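# Stand three curved boards upright on the mat

## Task

Get every one of the three curved boards standing upright on one of its ends on the mat, apart from the others, with the mat the only thing each board touches.

## Robot and tools

Robot: two arms. left_arm sits on the +y side and carries a five-finger left hand; right_arm is on the -y side with a right hand. The calibrated bases are left_arm at (-0.024, +0.342, 0) m and right_arm at (+0.005, -0.282, 0) m, each turned only slightly about z. A two-camera stand is fixed behind the arms. Loose objects may sometimes get a short push from outside.

Frame: every position, orientation and offset uses the scene frame. Its origin is at table-top height, halfway between the nominal bases. +z is up, +x points out over the table, +y points toward left_arm. Image left and right do not match these names.

Hand point: a point fixed to the palm, about 0.05 m in front of it and 0.15 m from the wrist face along the fingers. Its +z runs along straight fingers and +y points out of the palm. On the right hand +x points away from the thumb; on the left hand it points toward the thumb. Straight fingers reach 0.06 to 0.07 m past the point and lie 0.06 m behind it along -y. A rigid bracket on the little-finger side of the wrist can strike things. With the thumb turned in front of the palm, the hand closes around objects about 0.035 to 0.065 m thick, or a handle down to about 0.025 m.

The 28-number row, each value in [-1, 1], always covers both arms in this order: left dx, dy, dz, rx, ry, rz; left little, ring, middle, index, thumb_bend, thumb_turn, force_limit, speed; then the same fourteen for the right arm. dx, dy, dz, rx, ry, rz are an offset, not a pose. They are measured from that arm's Hand target as it stood when the action or move began, along scene-frame axes. Every row in an action counts from that same start, not from the row before. 1.0 equals 0.6 m or 180 degrees. rx, ry, rz form one rotation vector, turning about the Hand target position. Sending the same offset twice moves the arm twice. Six zeros ask the arm to go back to its current Hand target. The controller limits commanded orientation to within 40 degrees of the measured one at each step.

Hand values are absolute settings. Fingers and thumb_bend: -1 straight, +1 curled. thumb_turn: -1 beside the palm, +1 in front of it, facing the fingers. force_limit goes linearly from about 0 N at -1 to 10 N at +1 (15 N for the two thumb motors). speed rises from nearly 0 at -1 to full at +0.48 and stays full above. For a soft grip close at speed -0.94 or lower. There is no keep-as-is value: repeat the hand's last executed eight numbers, or, if none were sent yet, its hand_measured six plus hand_force_limit and hand_speed. To grip harder, raise force_limit and send a target more closed than hand_measured; to loosen, send one more open.

Tools:
- execute_actions(actions, cameras): actions is a list of actions; each is up to 15 rows, one row per 1/30 s step; a short action holds its last row to fill 15 steps. An empty list just returns state with all camera images. cameras: list of names, ["all"], or [].
- move(target, speed, blend, blocking, cameras): target is one row or up to 15 rows; all offsets count from the Hand targets at the start, not from the previous target. speed is top path speed in m/s, 0.002 to 4.3, default 0.25 (turns up to twice that in rad/s), one value or one per target. blend in m rounds corners; 0 stops at each target. Paths are straight, end together, last at least 0.5 s and at most 10 s, and do not avoid obstacles or the other arm. Steer around an arm's own base rather than near it. blocking=false returns after about 0.5 s while the move continues.
- wait(seconds 0 to 10), stop() to brake a running move, zoom_image(camera, region [x0, y0, x1, y1] in pixels, at most 504 by 504, of the latest image), show_instructions() for the reference pages, finished_scene(scene=1) to end; this is final.

Cameras: cam_head_left, cam_head_right, cam_high, cam_low (672x504 each), cam_left_wrist, cam_right_wrist (616x616 fisheye). Calibration is approximate; fixed cameras can be a couple of degrees and millimetres off.

Results: end_effector_position (m) and end_effector_quat_wxyz per hand point in the scene frame; Hand target, which is what the next offsets start from; the hand often rests 1 to 3 cm (up to 5 cm) short, mostly lower, without any contact. If it stays short, send the gap as an offset. hand_measured, hand_stopped_by (moving, target, force, stalled, fault) and hand_load_n list six values in motor order; load near 0 after gripping means the grip was lost. Joint torques include arm weight and have offsets. A move adds a move: line (done, off_target, moving, held, fault) and limits such as paced or held; done does not prove contact or its absence.

Avoid: letting any board fall or leaving it off the table (fails the task); dropping or releasing moving parts; fast impacts, hard pushes or pressing far past a contact; hitting fixed or heavy objects; any contact or squeeze between the two arms or hands; excessive finger load. Watch motor heat: a MOTOR HOT line appears at 85 °C and at 100 °C the arm drops for 30 to 60 s. Before finishing, every board must stand alone on an end on the mat and stay there with the robot clear.

Each tool is called after "Call:" by a JSON object that holds its "api" and its "payload".

Reference images:

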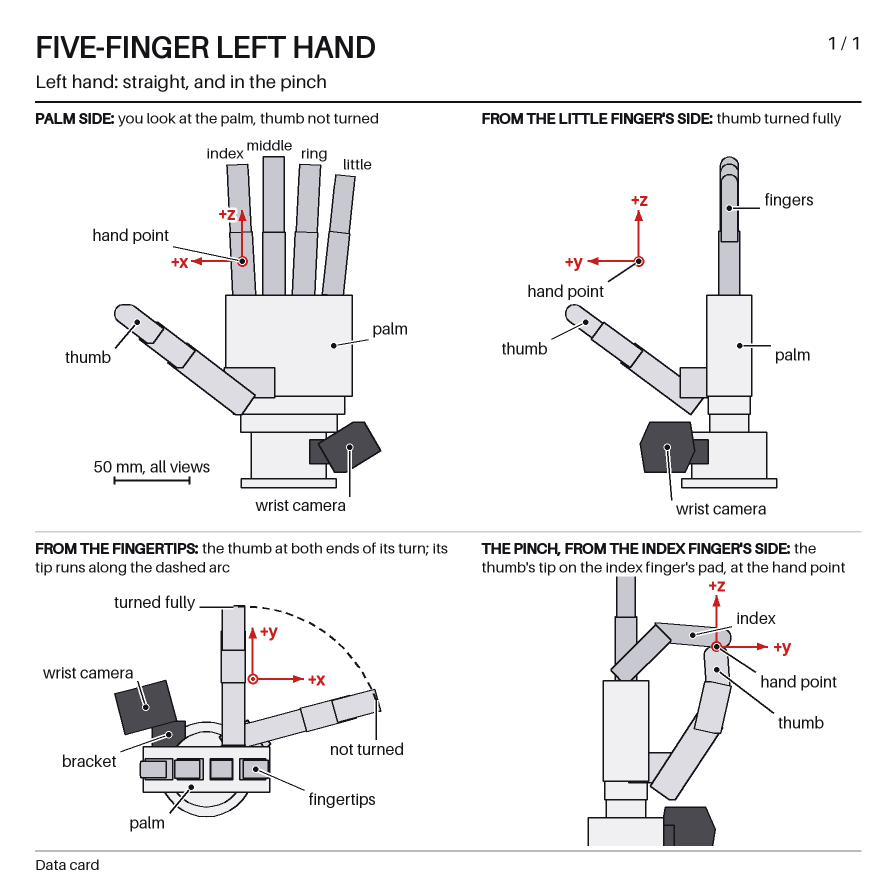

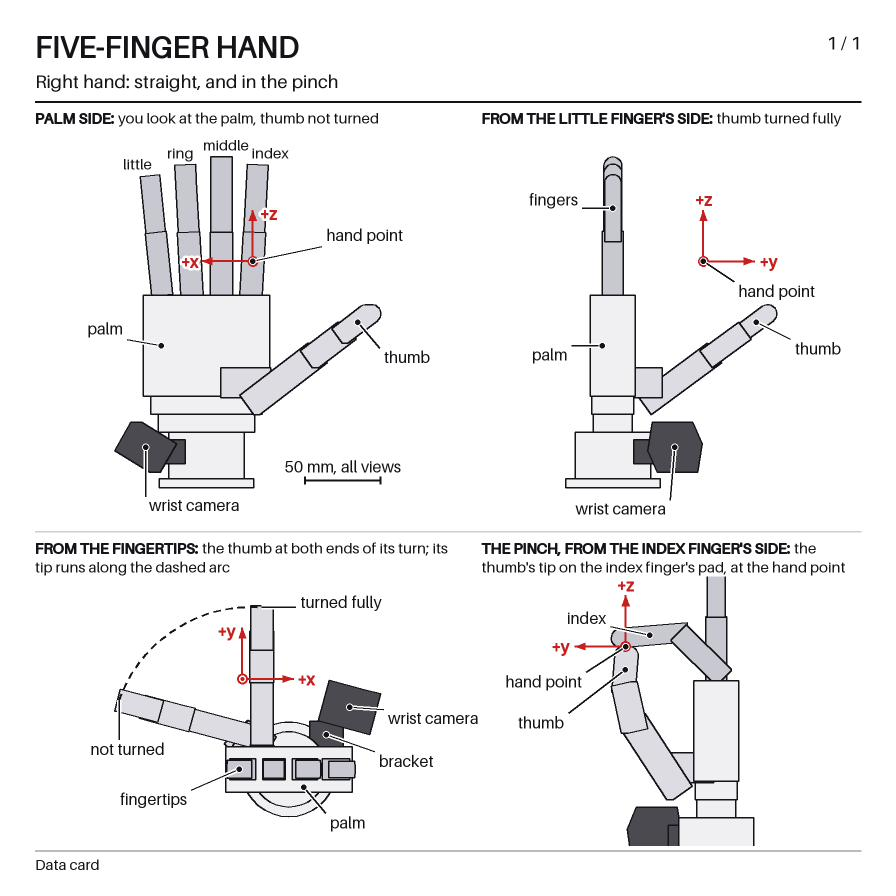

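## Session

Call:
{"api": "execute_actions", "payload": {"actions": []}}

Scene clock: 0.00 s.
left_arm: end_effector_position=(+0.5689, +0.1359, +0.2459) hand_measured=(-1.000, -1.000, -1.000, -1.000, -1.000, -1.000) hand_load_n=(+0.0, +0.0, +0.0, +0.0, +0.0, +0.0) hand_stopped_by=(target, target, target, target, target, target) hand_force_limit=0.00 hand_speed=-0.80 end_effector_quat_wxyz=(+0.678, +0.401, +0.591, -0.172) | right_arm: end_effector_position=(+0.6794, +0.0213, +0.2091) hand_measured=(-1.000, -1.000, -1.000, -1.000, -1.000, -1.000) hand_load_n=(+0.0, +0.0, +0.0, +0.0, +0.0, +0.0) hand_stopped_by=(target, target, target, target, target, target) hand_force_limit=0.00 hand_speed=-0.80 end_effector_quat_wxyz=(+0.180, -0.263, +0.945, +0.074)
Joint positions: left_arm=[-0.227 1.51 0.789 0.695 0.595 1.933] | right_arm=[0.287 2.006 2 -1.197 -0.136 1.352]
Joint velocities: within noise
Joint torques (N m): no reading
Motor temperatures (°C): left_arm=[28 28 29 28 27 29] | right_arm=[27 34 34 28 28 28]
Heat: left arm: hottest elbow 29 °C; right arm: hottest shoulder 34 °C.
Hand target: left_arm +0.5746, +0.1345, +0.2559; +0.685, +0.401, +0.584, -0.169 | right_arm +0.6850, +0.0230, +0.2254; +0.196, -0.263, +0.942, +0.075

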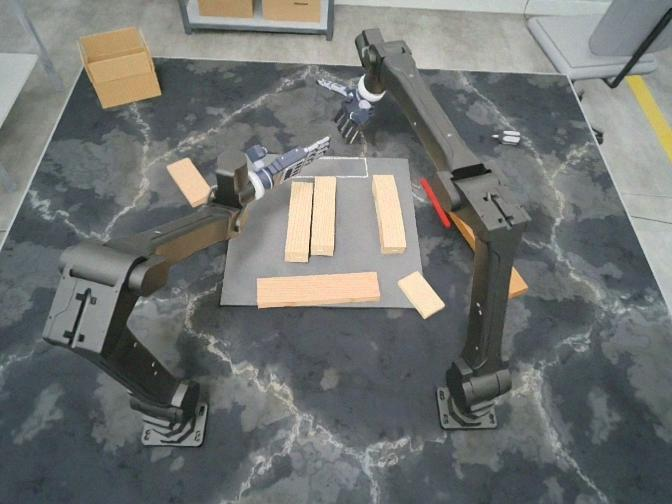

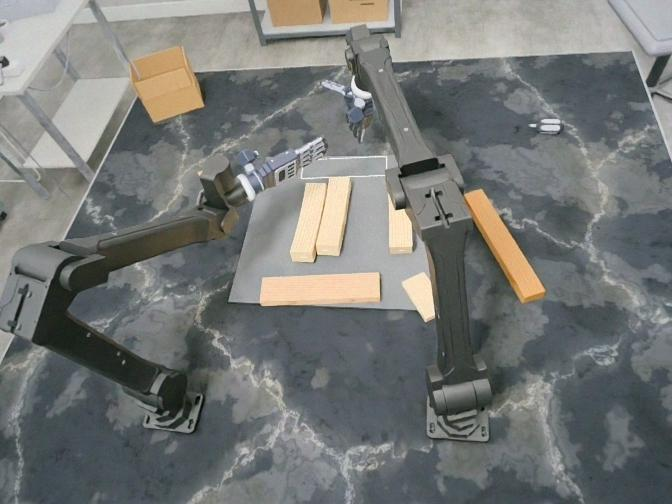

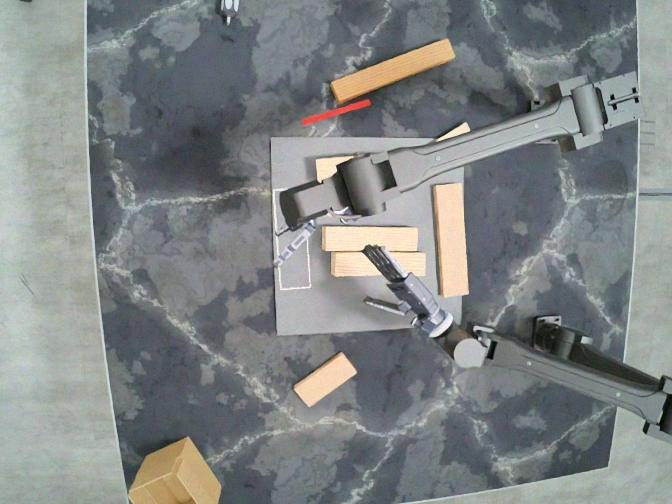

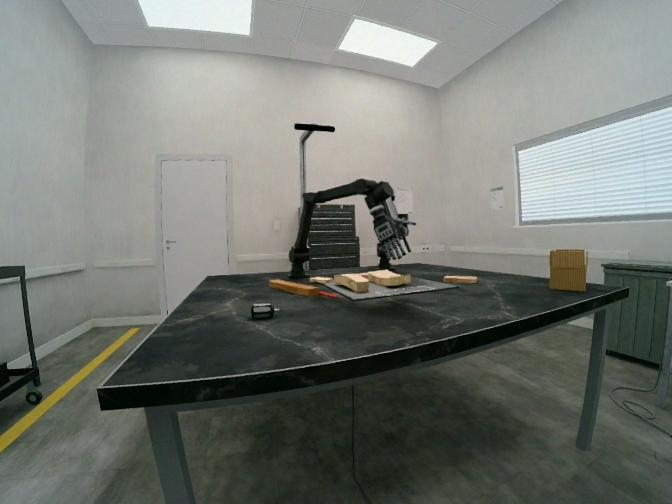

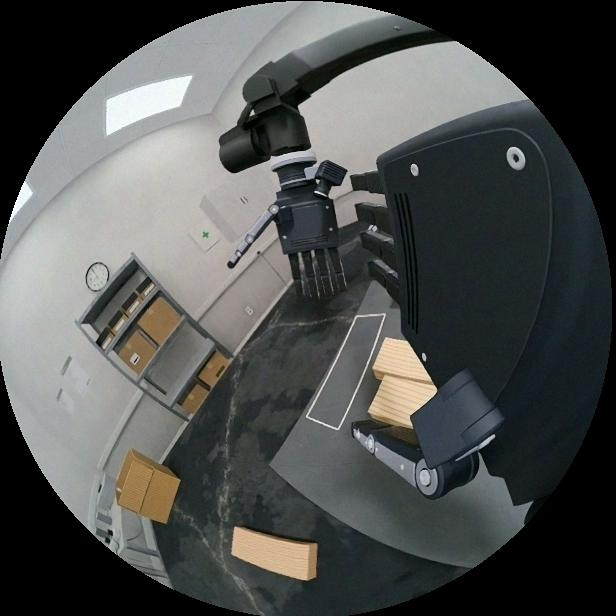

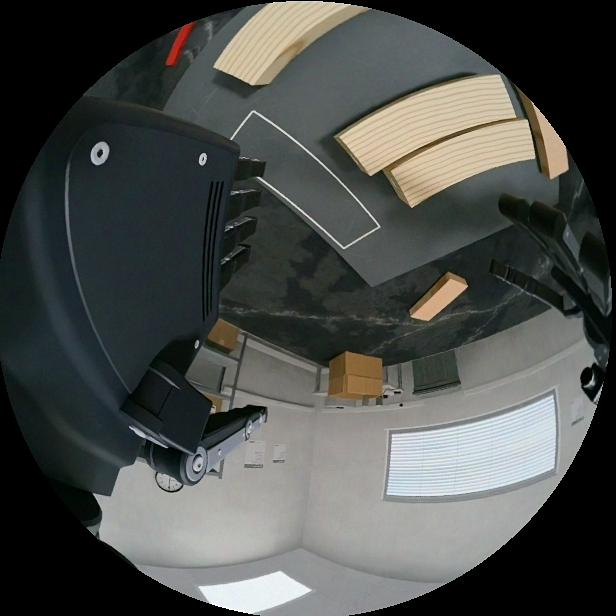

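Call:
{"api": "zoom_image", "payload": {"camera": "cam_low", "region": [240, 230, 500, 340]}}

Call:
{"api": "zoom_image", "payload": {"camera": "cam_head_left", "region": [150, 130, 550, 330]}}

Call:
{"api": "zoom_image", "payload": {"camera": "cam_high", "region": [250, 20, 500, 420]}}

Call:
{"api": "zoom_image", "payload": {"camera": "cam_right_wrist", "region": [150, 0, 610, 330]}}

Call:
{"api": "zoom_image", "payload": {"camera": "cam_head_right", "region": [200, 130, 600, 340]}}

Scaled by 1.938 from the camera's 672x504 image, which has a finer 960x720 frame.

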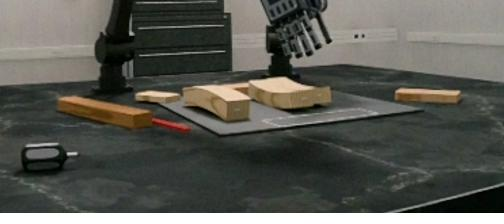

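Scaled by 1.260 from the camera's 672x504 image, which has a finer 960x720 frame.

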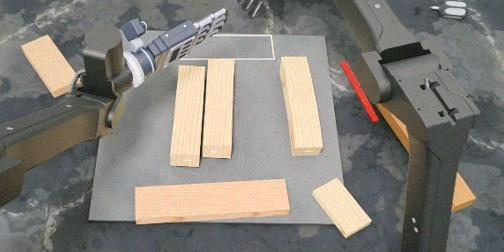

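Scaled by 1.260 from the camera's 672x504 image, which has a finer 960x720 frame.

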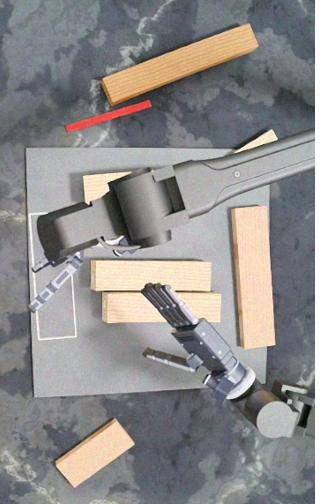

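Scaled by 1.096 from the camera's 616x616 image, which has a finer 880x880 frame.

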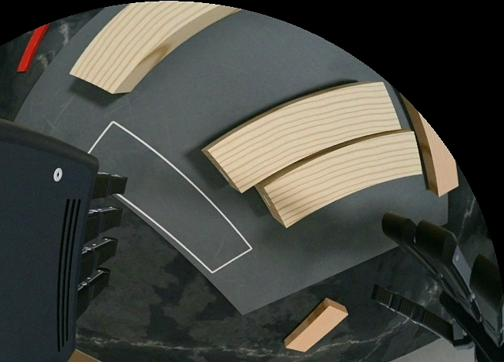

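Scaled by 1.260 from the camera's 672x504 image, which has a finer 960x720 frame.

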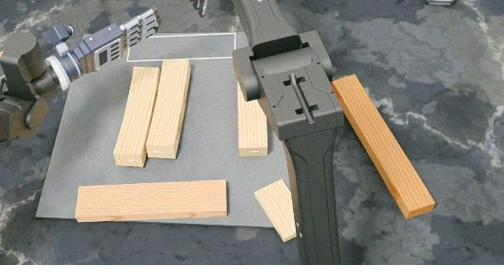

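Call:
{"api": "zoom_image", "payload": {"camera": "cam_low", "region": [310, 255, 430, 310]}}

Call:
{"api": "zoom_image", "payload": {"camera": "cam_head_left", "region": [250, 160, 450, 320]}}

Scaled by 4.200 from the camera's 672x504 image, which has a finer 960x720 frame.

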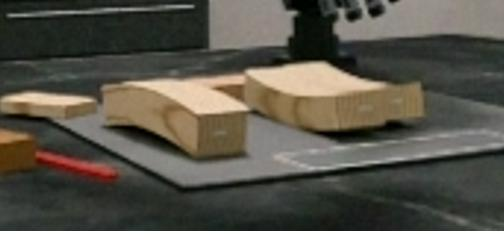

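Scaled by 2.520 from the camera's 672x504 image, which has a finer 960x720 frame.

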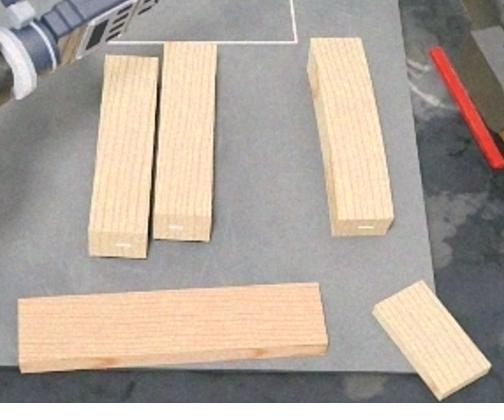

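Call:
{"api": "move", "payload": {"target": [-0.291, 0.326, 0.074, 0, 0, 0, -1, -1, -1, -1, -1, 1, -0.2, 0.2, -0.308, -0.455, 0.16, -0.0433, -0.4197, 0.6678, -1, -1, -1, -1, -1, 1, -0.2, 0.2], "speed": 0.25, "cameras": ["all"]}}

Scene clock: 175.13 s.
left_arm: end_effector_position=(+0.4032, +0.3266, +0.3055) hand_measured=(-1.000, -1.000, -1.000, -1.000, -1.000, +1.000) hand_load_n=(+0.0, +0.0, +0.0, +0.0, +0.0, +0.5) hand_stopped_by=(target, target, target, target, target, target) hand_force_limit=-0.20 hand_speed=0.20 end_effector_quat_wxyz=(+0.687, +0.404, +0.579, -0.170) | right_arm: end_effector_position=(+0.5040, -0.2474, +0.3166) hand_measured=(-1.000, -1.000, -1.000, -1.000, -1.000, +1.000) hand_load_n=(+0.0, +0.0, +0.0, +0.0, +0.0, +0.0) hand_stopped_by=(target, target, target, target, target, target) hand_force_limit=-0.20 hand_speed=0.20 end_effector_quat_wxyz=(-0.452, +0.889, -0.039, +0.067)
Joint positions: left_arm=[0.358 0.907 0.479 0.431 1.188 1.933] | right_arm=[-0.189 1.674 1.818 -1.695 -0.949 -1.649]
Joint torques (N m): left_arm=[2.26 -2.78 9.06 1.05 0.14 0.09] | right_arm=[-2.26 -17.96 7.5 -0.31 -0.53 -0.2]
Motor temperatures (°C): left_arm=[28 30 37 28 27 29] | right_arm=[27 39 45 28 28 28]
Heat: left arm: hottest elbow 37 °C; right arm: hottest elbow 45 °C.
Hand target: left_arm +0.4000, +0.3301, +0.3005; +0.685, +0.401, +0.584, -0.169 | right_arm +0.5002, -0.2502, +0.3215; -0.463, +0.886, +0.000, +0.000
Off the commanded pose: left_arm 0.007 m, 1 deg | right_arm 0.007 m, 9 deg.
joint sent to its limit (right arm) — joint 4 (wrist pitch), lower limit. The joint targets are off in orientation, not in position.
move: off_target (right_arm)
camera_calibration:
cam_left_wrist: T_world_to_cam=[[-0.607699, -0.505744, -0.612312, 0.599859], [0.0927188, 0.720556, -0.687169, -0.0570199], [0.788737, -0.474365, -0.390989, 0.0694294], [0, 0, 0, 1]] pos_world=[0.315059, 0.377396, 0.355265]
cam_right_wrist: T_world_to_cam=[[0.280137, -0.556614, -0.782115, -0.0283947], [-0.868655, -0.493778, 0.0402769, 0.301112], [-0.40861, 0.668105, -0.621831, 0.681217], [0, 0, 0, 1]] pos_world=[0.547868, -0.322247, 0.389266]

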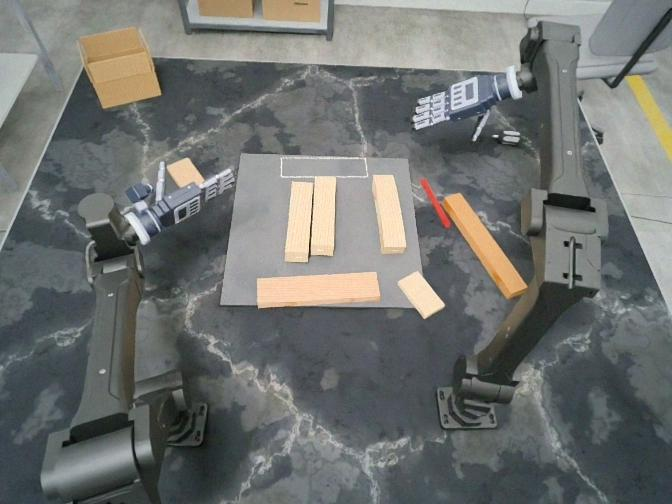

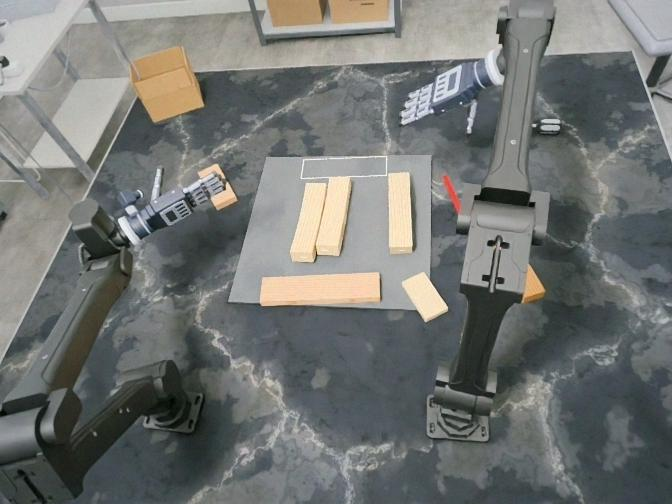

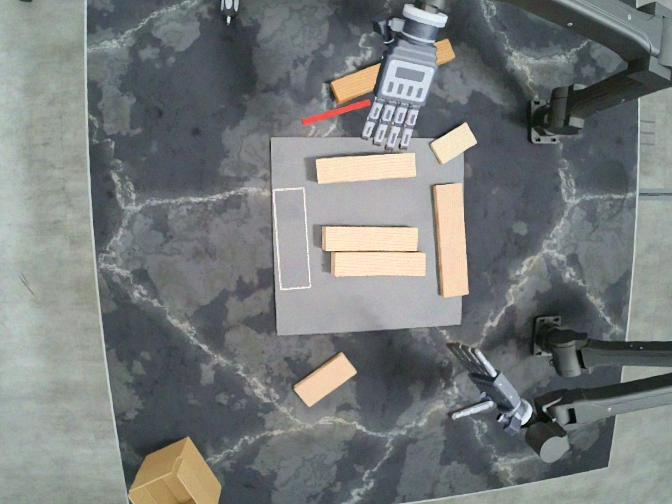

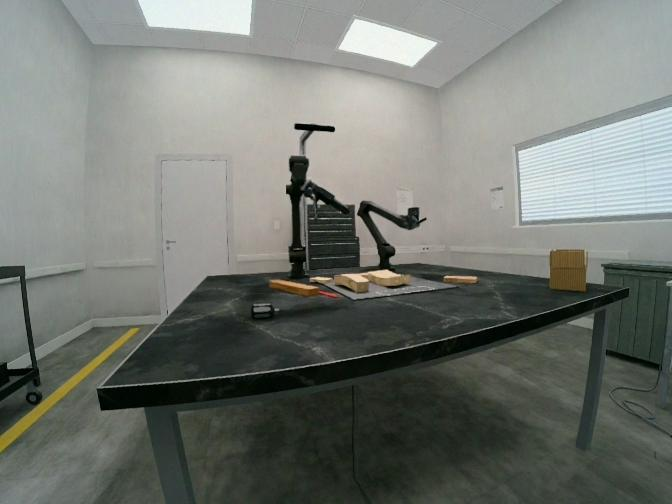

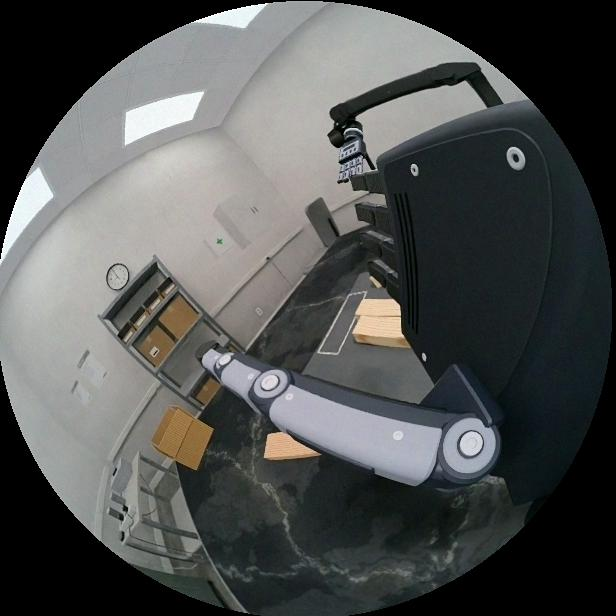

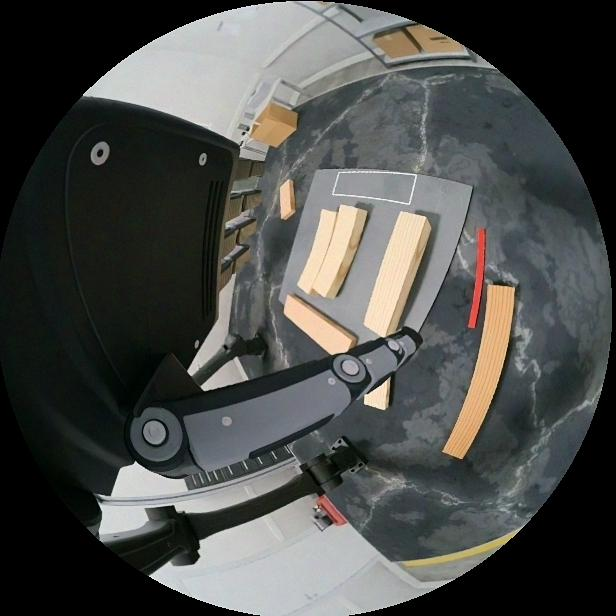

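Call:
{"api": "zoom_image", "payload": {"camera": "cam_right_wrist", "region": [270, 160, 470, 360]}}

Call:
{"api": "zoom_image", "payload": {"camera": "cam_head_left", "region": [270, 165, 420, 275]}}

Call:
{"api": "zoom_image", "payload": {"camera": "cam_low", "region": [320, 260, 420, 305]}}

Call:
{"api": "zoom_image", "payload": {"camera": "cam_high", "region": [260, 120, 480, 320]}}

Scaled by 2.520 from the camera's 616x616 image, which has a finer 880x880 frame.

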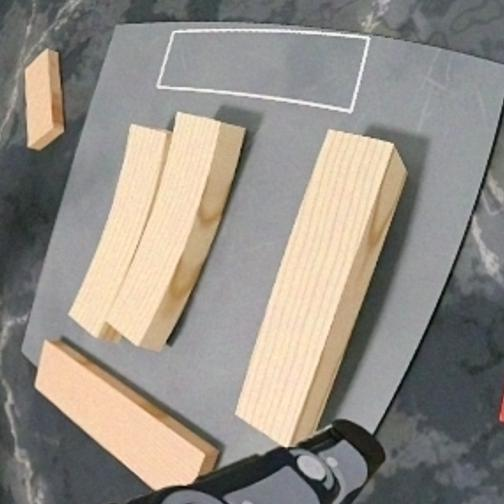

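Scaled by 3.360 from the camera's 672x504 image, which has a finer 960x720 frame.

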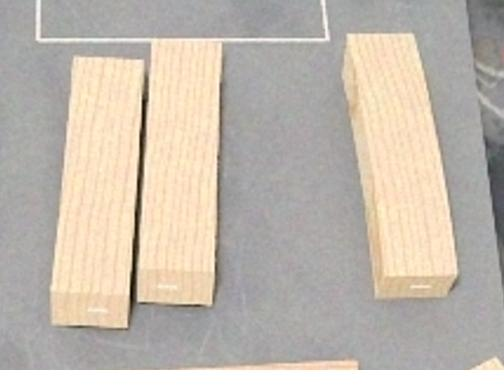

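Scaled by 5.040 from the camera's 672x504 image, which has a finer 960x720 frame.

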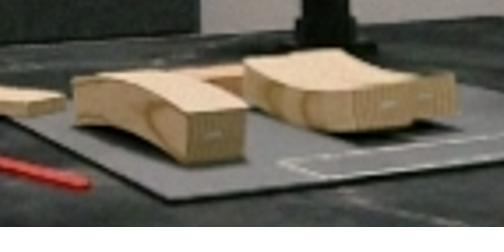

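Scaled by 2.291 from the camera's 672x504 image, which has a finer 960x720 frame.

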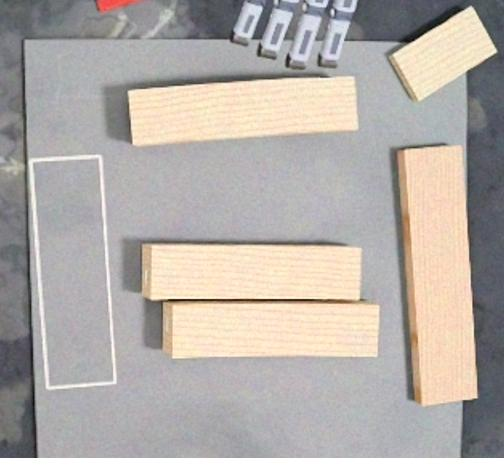

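Call:
{"api": "move", "payload": {"target": [0, 0, 0, 0, 0, 0, -1, -1, -1, -1, -1, 1, -0.2, 0.2, 0.008, 0.165, -0.333, 0, 0, 0.014, -1, -1, -1, -1, -1, 1, -0.2, 0.2], "speed": 0.25, "cameras": ["cam_head_left", "cam_right_wrist", "cam_high", "cam_low"]}}

Scene clock: 236.17 s.
left_arm: end_effector_position=(+0.4032, +0.3266, +0.3055) hand_measured=(-1.000, -1.000, -1.000, -1.000, -1.000, +1.000) hand_load_n=(+0.0, +0.0, +0.0, +0.0, +0.0, +0.5) hand_stopped_by=(target, target, target, target, target, target) hand_force_limit=-0.20 hand_speed=0.20 end_effector_quat_wxyz=(+0.687, +0.404, +0.579, -0.170) | right_arm: end_effector_position=(+0.5016, -0.1528, +0.1202) hand_measured=(-1.000, -1.000, -1.000, -1.000, -1.000, +1.000) hand_load_n=(+0.0, -0.5, +0.0, -0.5, +0.0, +0.0) hand_stopped_by=(target, target, target, target, target, target) hand_force_limit=-0.20 hand_speed=0.20 end_effector_quat_wxyz=(-0.463, +0.886, +0.021, -0.013)
Joint positions: left_arm=[0.358 0.907 0.479 0.431 1.188 1.933] | right_arm=[-0.001 1.812 1.472 -1.289 -0.961 -1.638]
Joint torques (N m): left_arm=[2.26 -2.61 9.1 1.01 0.14 0.1] | right_arm=[-1.73 -18.2 7.61 0.49 -0.68 0.15]
Motor temperatures (°C): left_arm=[28 28 38 28 27 29] | right_arm=[27 39 40 28 29 28]
Heat: left arm: hottest elbow 38 °C; right arm: hottest elbow 40 °C.
Hand target: left_arm +0.4000, +0.3301, +0.3005; +0.685, +0.401, +0.584, -0.169 | right_arm +0.5049, -0.1510, +0.1217; -0.463, +0.886, +0.020, -0.010
Off the commanded pose: left_arm 0.007 m, 1 deg | right_arm 0.004 m, 0 deg.
move: done
camera_calibration:
cam_right_wrist: T_world_to_cam=[[0.305462, -0.488069, -0.817607, -0.126678], [-0.759613, -0.642665, 0.0998427, 0.269078], [-0.574178, 0.590567, -0.567054, 0.55954], [0, 0, 0, 1]] pos_world=[0.564366, -0.219346, 0.186851]
Images, in order (width x height): cam_head_left 672x504, cam_high 672x504, cam_low 672x504, cam_right_wrist 616x616.

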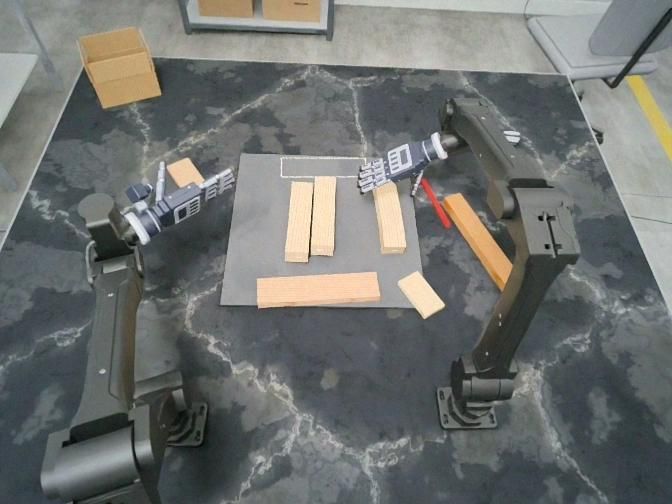

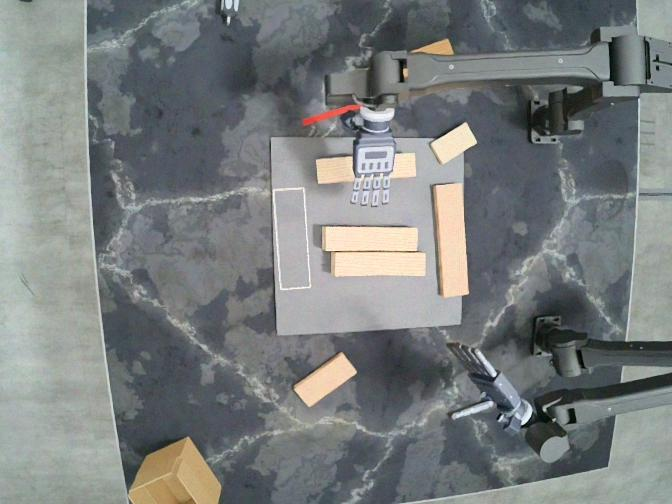

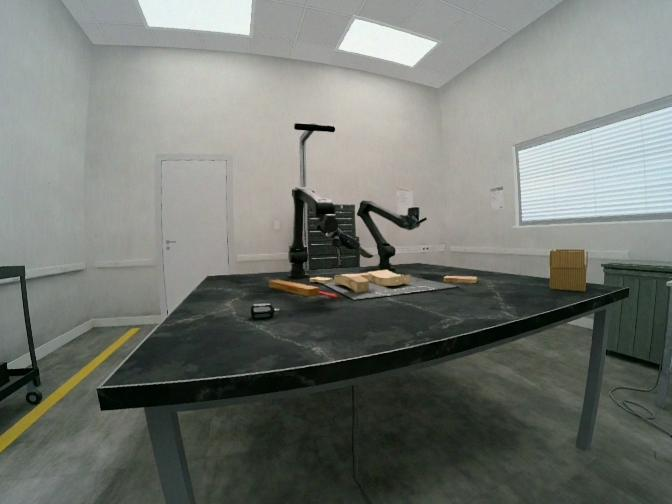

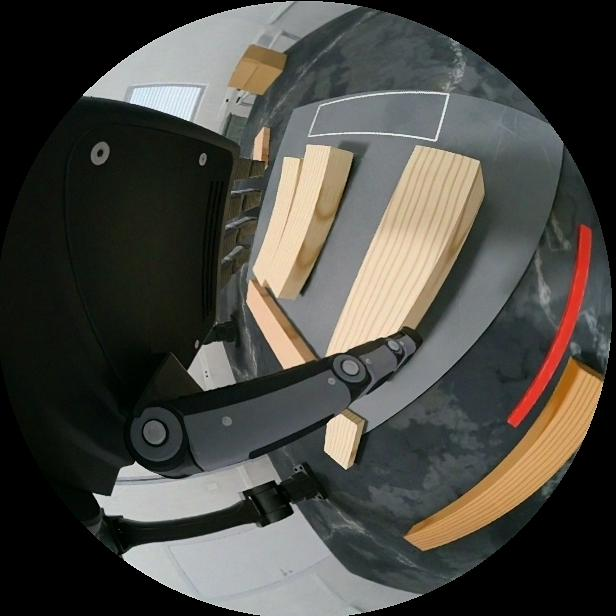

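Call:
{"api": "move", "payload": {"target": [0, 0, 0, 0, 0, 0, -1, -1, -1, -1, -1, 1, -0.2, 0.2, 0.0, 0.003, -0.1225, 0, 0, 0, -1, -1, -1, -1, -1, 1, -0.2, 0.2], "speed": 0.12, "cameras": ["cam_head_left", "cam_right_wrist", "cam_low"]}}

Scene clock: 246.33 s.
left_arm: end_effector_position=(+0.4032, +0.3266, +0.3055) hand_measured=(-1.000, -1.000, -1.000, -1.000, -1.000, +1.000) hand_load_n=(+0.0, +0.0, +0.0, +0.0, +0.0, +0.5) hand_stopped_by=(target, target, target, target, target, target) hand_force_limit=-0.20 hand_speed=0.20 end_effector_quat_wxyz=(+0.687, +0.404, +0.579, -0.170) | right_arm: end_effector_position=(+0.5039, -0.1527, +0.0510) hand_measured=(-1.000, -1.000, -1.000, -1.000, -1.000, +1.000) hand_load_n=(+0.0, +0.5, +0.0, +0.0, +0.0, +0.0) hand_stopped_by=(target, target, target, target, target, target) hand_force_limit=-0.20 hand_speed=0.20 end_effector_quat_wxyz=(-0.463, +0.886, +0.022, -0.008)
Joint positions: left_arm=[0.358 0.907 0.479 0.431 1.188 1.933] | right_arm=[-0.001 1.884 1.38 -1.111 -0.961 -1.631]
Joint torques (N m): left_arm=[2.2 -2.73 9.09 1.06 0.13 0.08] | right_arm=[-1.49 -18.73 6.93 0.47 -0.67 0.08]
Heat: left arm: hottest elbow 38 °C; right arm: hottest elbow 40 °C.
Hand target: left_arm +0.4000, +0.3301, +0.3005; +0.685, +0.401, +0.584, -0.169 | right_arm +0.5049, -0.1493, +0.0482; -0.463, +0.886, +0.019, -0.010
Off the commanded pose: left_arm 0.007 m, 1 deg | right_arm 0.005 m, 0 deg.
move: done
camera_calibration:
cam_right_wrist: T_world_to_cam=[[0.31146, -0.489296, -0.814606, -0.187261], [-0.762888, -0.639858, 0.0926471, 0.280252], [-0.566564, 0.592597, -0.572568, 0.518301], [0, 0, 0, 1]] pos_world=[0.565775, -0.219448, 0.118254]
Images, in order (width x height): cam_head_left 672x504, cam_low 672x504, cam_right_wrist 616x616.

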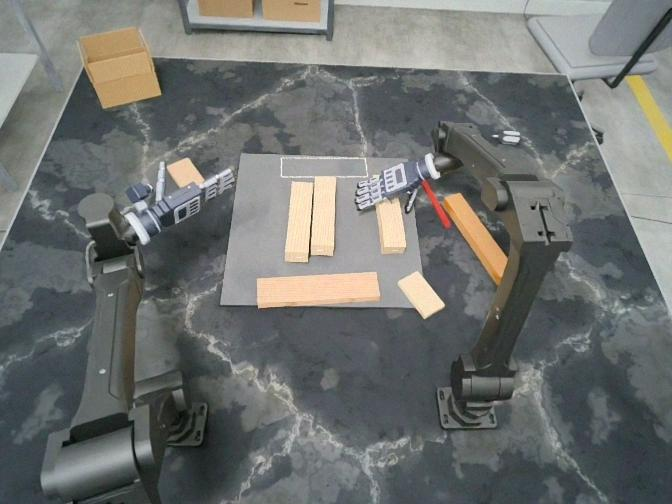

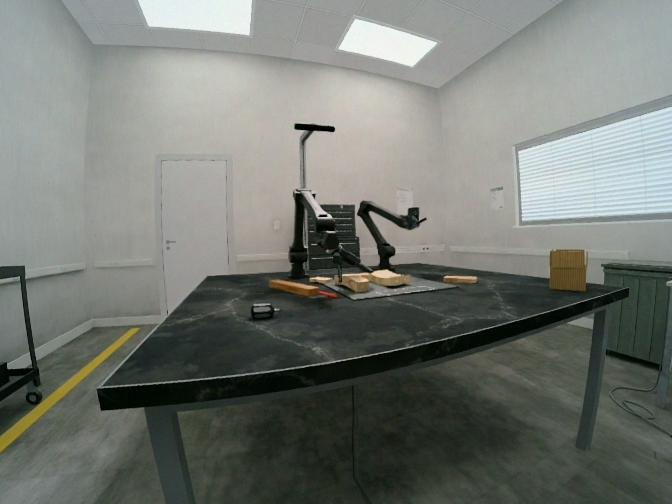

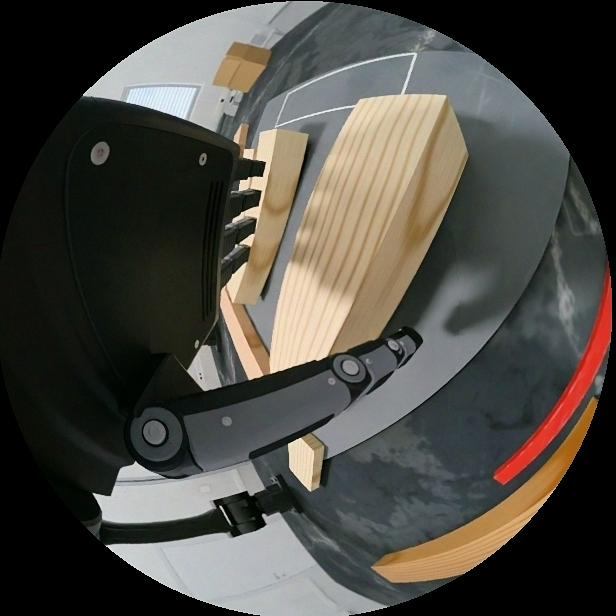

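Call:
{"api": "move", "payload": {"target": [0, 0, 0, 0, 0, 0, -1, -1, -1, -1, -1, 1, -0.2, 0.2, 0.0, -0.001, -0.004, 0, 0, 0, -0.5, -0.4, 0.1, 0.1, -0.75, 1, 0.3, -0.7], "speed": 0.12, "cameras": ["cam_head_left", "cam_right_wrist", "cam_low"]}}

Scene clock: 256.50 s.
left_arm: end_effector_position=(+0.4032, +0.3266, +0.3055) hand_measured=(-1.000, -1.000, -1.000, -1.000, -1.000, +1.000) hand_load_n=(+0.0, +0.5, +0.0, +0.0, +0.0, +0.5) hand_stopped_by=(target, target, target, target, target, target) hand_force_limit=-0.20 hand_speed=0.20 end_effector_quat_wxyz=(+0.687, +0.404, +0.579, -0.170) | right_arm: end_effector_position=(+0.5045, -0.1489, +0.0517) hand_measured=(-0.500, -0.400, -0.122, -0.094, -0.754, +1.000) hand_load_n=(+0.0, +0.0, +6.5, +14.0, +16.0, +0.5) hand_stopped_by=(target, target, force, force, target, target) hand_force_limit=0.30 hand_speed=-0.70 end_effector_quat_wxyz=(-0.465, +0.885, +0.024, -0.007)
Joint positions: left_arm=[0.358 0.907 0.479 0.431 1.188 1.933] | right_arm=[0.004 1.884 1.38 -1.105 -0.968 -1.628]
Joint torques (N m): left_arm=[2.14 -2.67 9.1 1.05 0.14 0.09] | right_arm=[-1.96 -18.08 6.71 0.4 -0.45 0.04]
Heat: left arm: hottest elbow 38 °C; right arm: hottest elbow 40 °C.
Hand target: left_arm +0.4000, +0.3301, +0.3005; +0.685, +0.401, +0.584, -0.169 | right_arm +0.5049, -0.1499, +0.0458; -0.463, +0.886, +0.019, -0.010
Off the commanded pose: left_arm 0.007 m, 1 deg | right_arm 0.006 m, 1 deg.
move: done
camera_calibration:
cam_right_wrist: T_world_to_cam=[[0.315908, -0.48296, -0.816671, -0.186223], [-0.761089, -0.642946, 0.0858151, 0.282024], [-0.56652, 0.59445, -0.570687, 0.516834], [0, 0, 0, 1]] pos_world=[0.566272, -0.215844, 0.118665]
Images, in order (width x height): cam_head_left 672x504, cam_low 672x504, cam_right_wrist 616x616.

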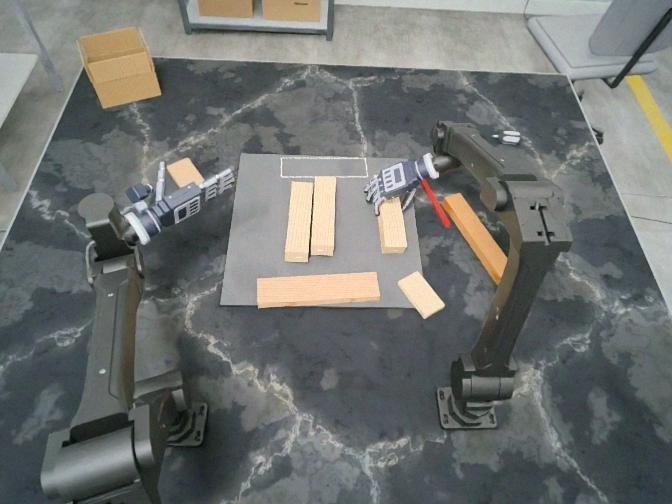

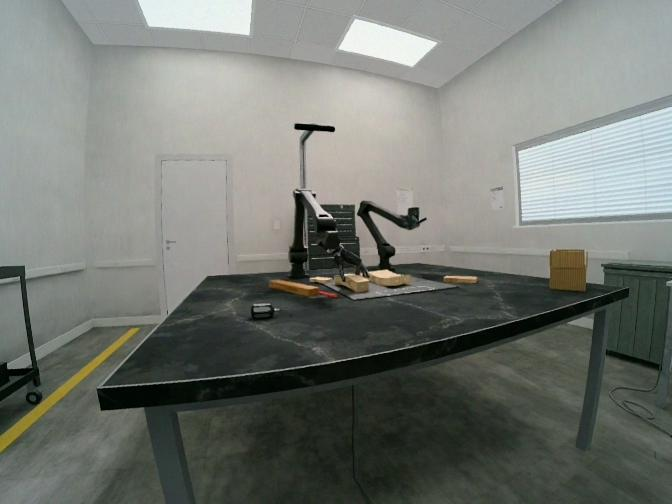

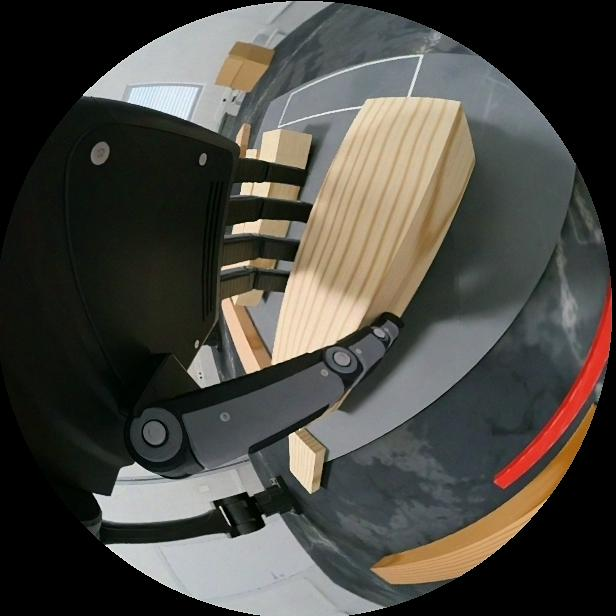

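Call:
{"api": "move", "payload": {"target": [[0, 0, 0, 0, 0, 0, -1, -1, -1, -1, -1, 1, -0.2, 0.2, 0.0, 0.0, 0.207, 0, 0, 0, -0.5, -0.4, 0.1, 0.1, -0.75, 1, 0.3, -0.7],[0, 0, 0, 0, 0, 0, -1, -1, -1, -1, -1, 1, -0.2, 0.2, 0.222, -0.027, 0.26, 0, -0.5, 0, -0.5, -0.4, 0.1, 0.1, -0.75, 1, 0.3, -0.7]], "speed": [0.12, 0.2], "blend": [0.03, 0], "cameras": ["all"]}}

Scene clock: 281.57 s.
left_arm: end_effector_position=(+0.4032, +0.3266, +0.3055) hand_measured=(-1.000, -1.000, -1.000, -1.000, -1.000, +1.000) hand_load_n=(+0.0, +0.0, +0.0, +0.0, +0.0, +0.0) hand_stopped_by=(target, target, target, target, target, target) hand_force_limit=-0.20 hand_speed=0.20 end_effector_quat_wxyz=(+0.687, +0.404, +0.579, -0.170) | right_arm: end_effector_position=(+0.6273, -0.1611, +0.1667) hand_measured=(-0.500, -0.400, -0.122, -0.094, -0.754, +1.000) hand_load_n=(+0.0, +0.0, +6.5, +12.5, +16.5, +1.5) hand_stopped_by=(target, target, force, force, target, target) hand_force_limit=0.30 hand_speed=-0.70 end_effector_quat_wxyz=(-0.337, +0.664, +0.321, +0.586)
Joint positions: left_arm=[0.358 0.907 0.479 0.431 1.188 1.933] | right_arm=[-0.02 1.664 0.875 0.633 -0.974 -1.628]
Joint torques (N m): left_arm=[2.14 -2.84 9.1 1.03 0.13 0.09] | right_arm=[-2.55 -16.5 8.35 3.43 -0.24 -0.41]
Heat: left arm: hottest elbow 38 °C; right arm: hottest elbow 40 °C.
Hand target: left_arm +0.4000, +0.3301, +0.3005; +0.685, +0.401, +0.584, -0.169 | right_arm +0.6381, -0.1659, +0.2017; -0.314, +0.633, +0.341, +0.619
Off the commanded pose: left_arm 0.007 m, 1 deg | right_arm 0.037 m, 6 deg.
move: off_target (right_arm)
camera_calibration:
cam_left_wrist: T_world_to_cam=[[-0.607699, -0.505744, -0.612312, 0.599859], [0.0927188, 0.720556, -0.687169, -0.0570199], [0.788737, -0.474365, -0.390989, 0.0694294], [0, 0, 0, 1]] pos_world=[0.315059, 0.377396, 0.355265]
cam_right_wrist: T_world_to_cam=[[0.846331, -0.489927, 0.209034, -0.641843], [-0.177356, -0.629235, -0.756708, 0.13429], [0.502264, 0.603352, -0.619433, -0.00149972], [0, 0, 0, 1]] pos_world=[0.567782, -0.229052, 0.234856]

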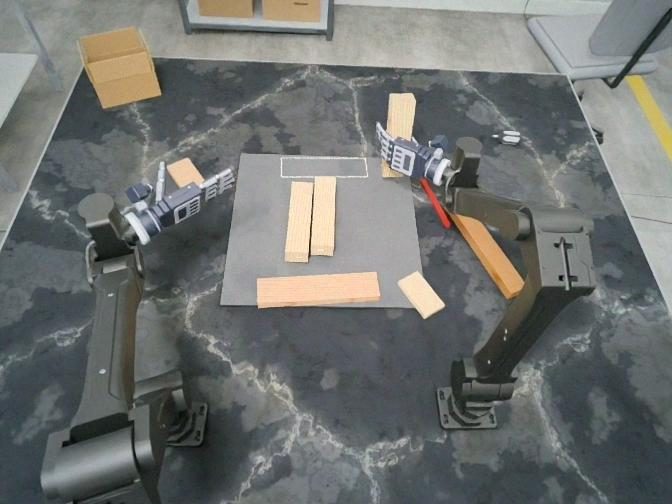

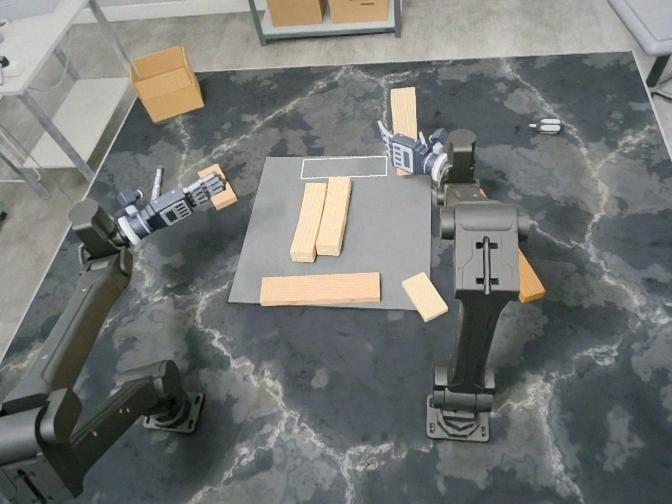

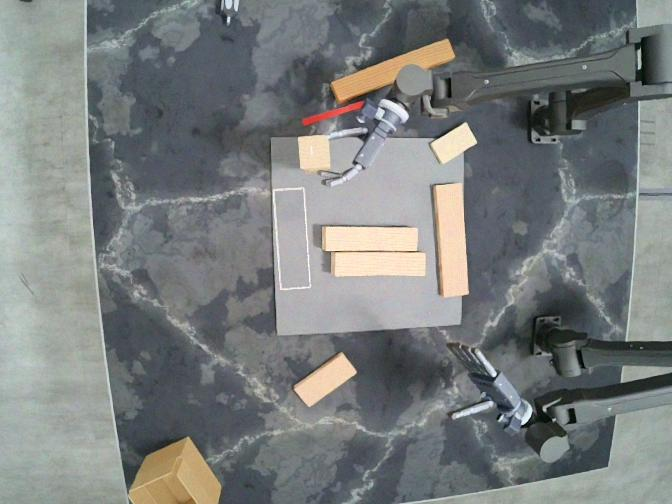

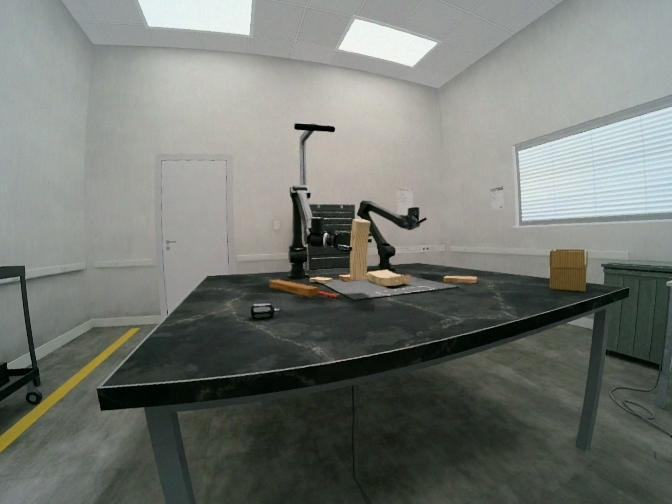

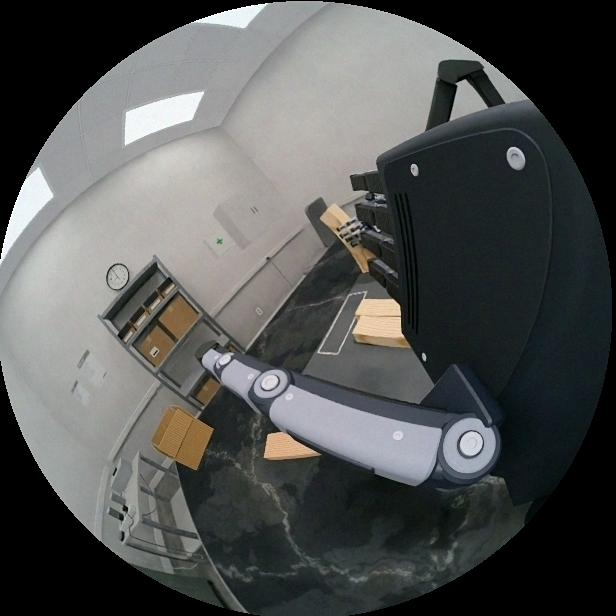

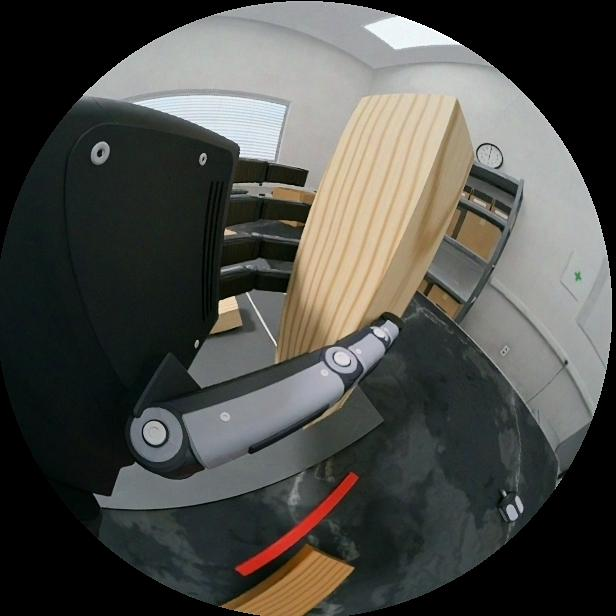

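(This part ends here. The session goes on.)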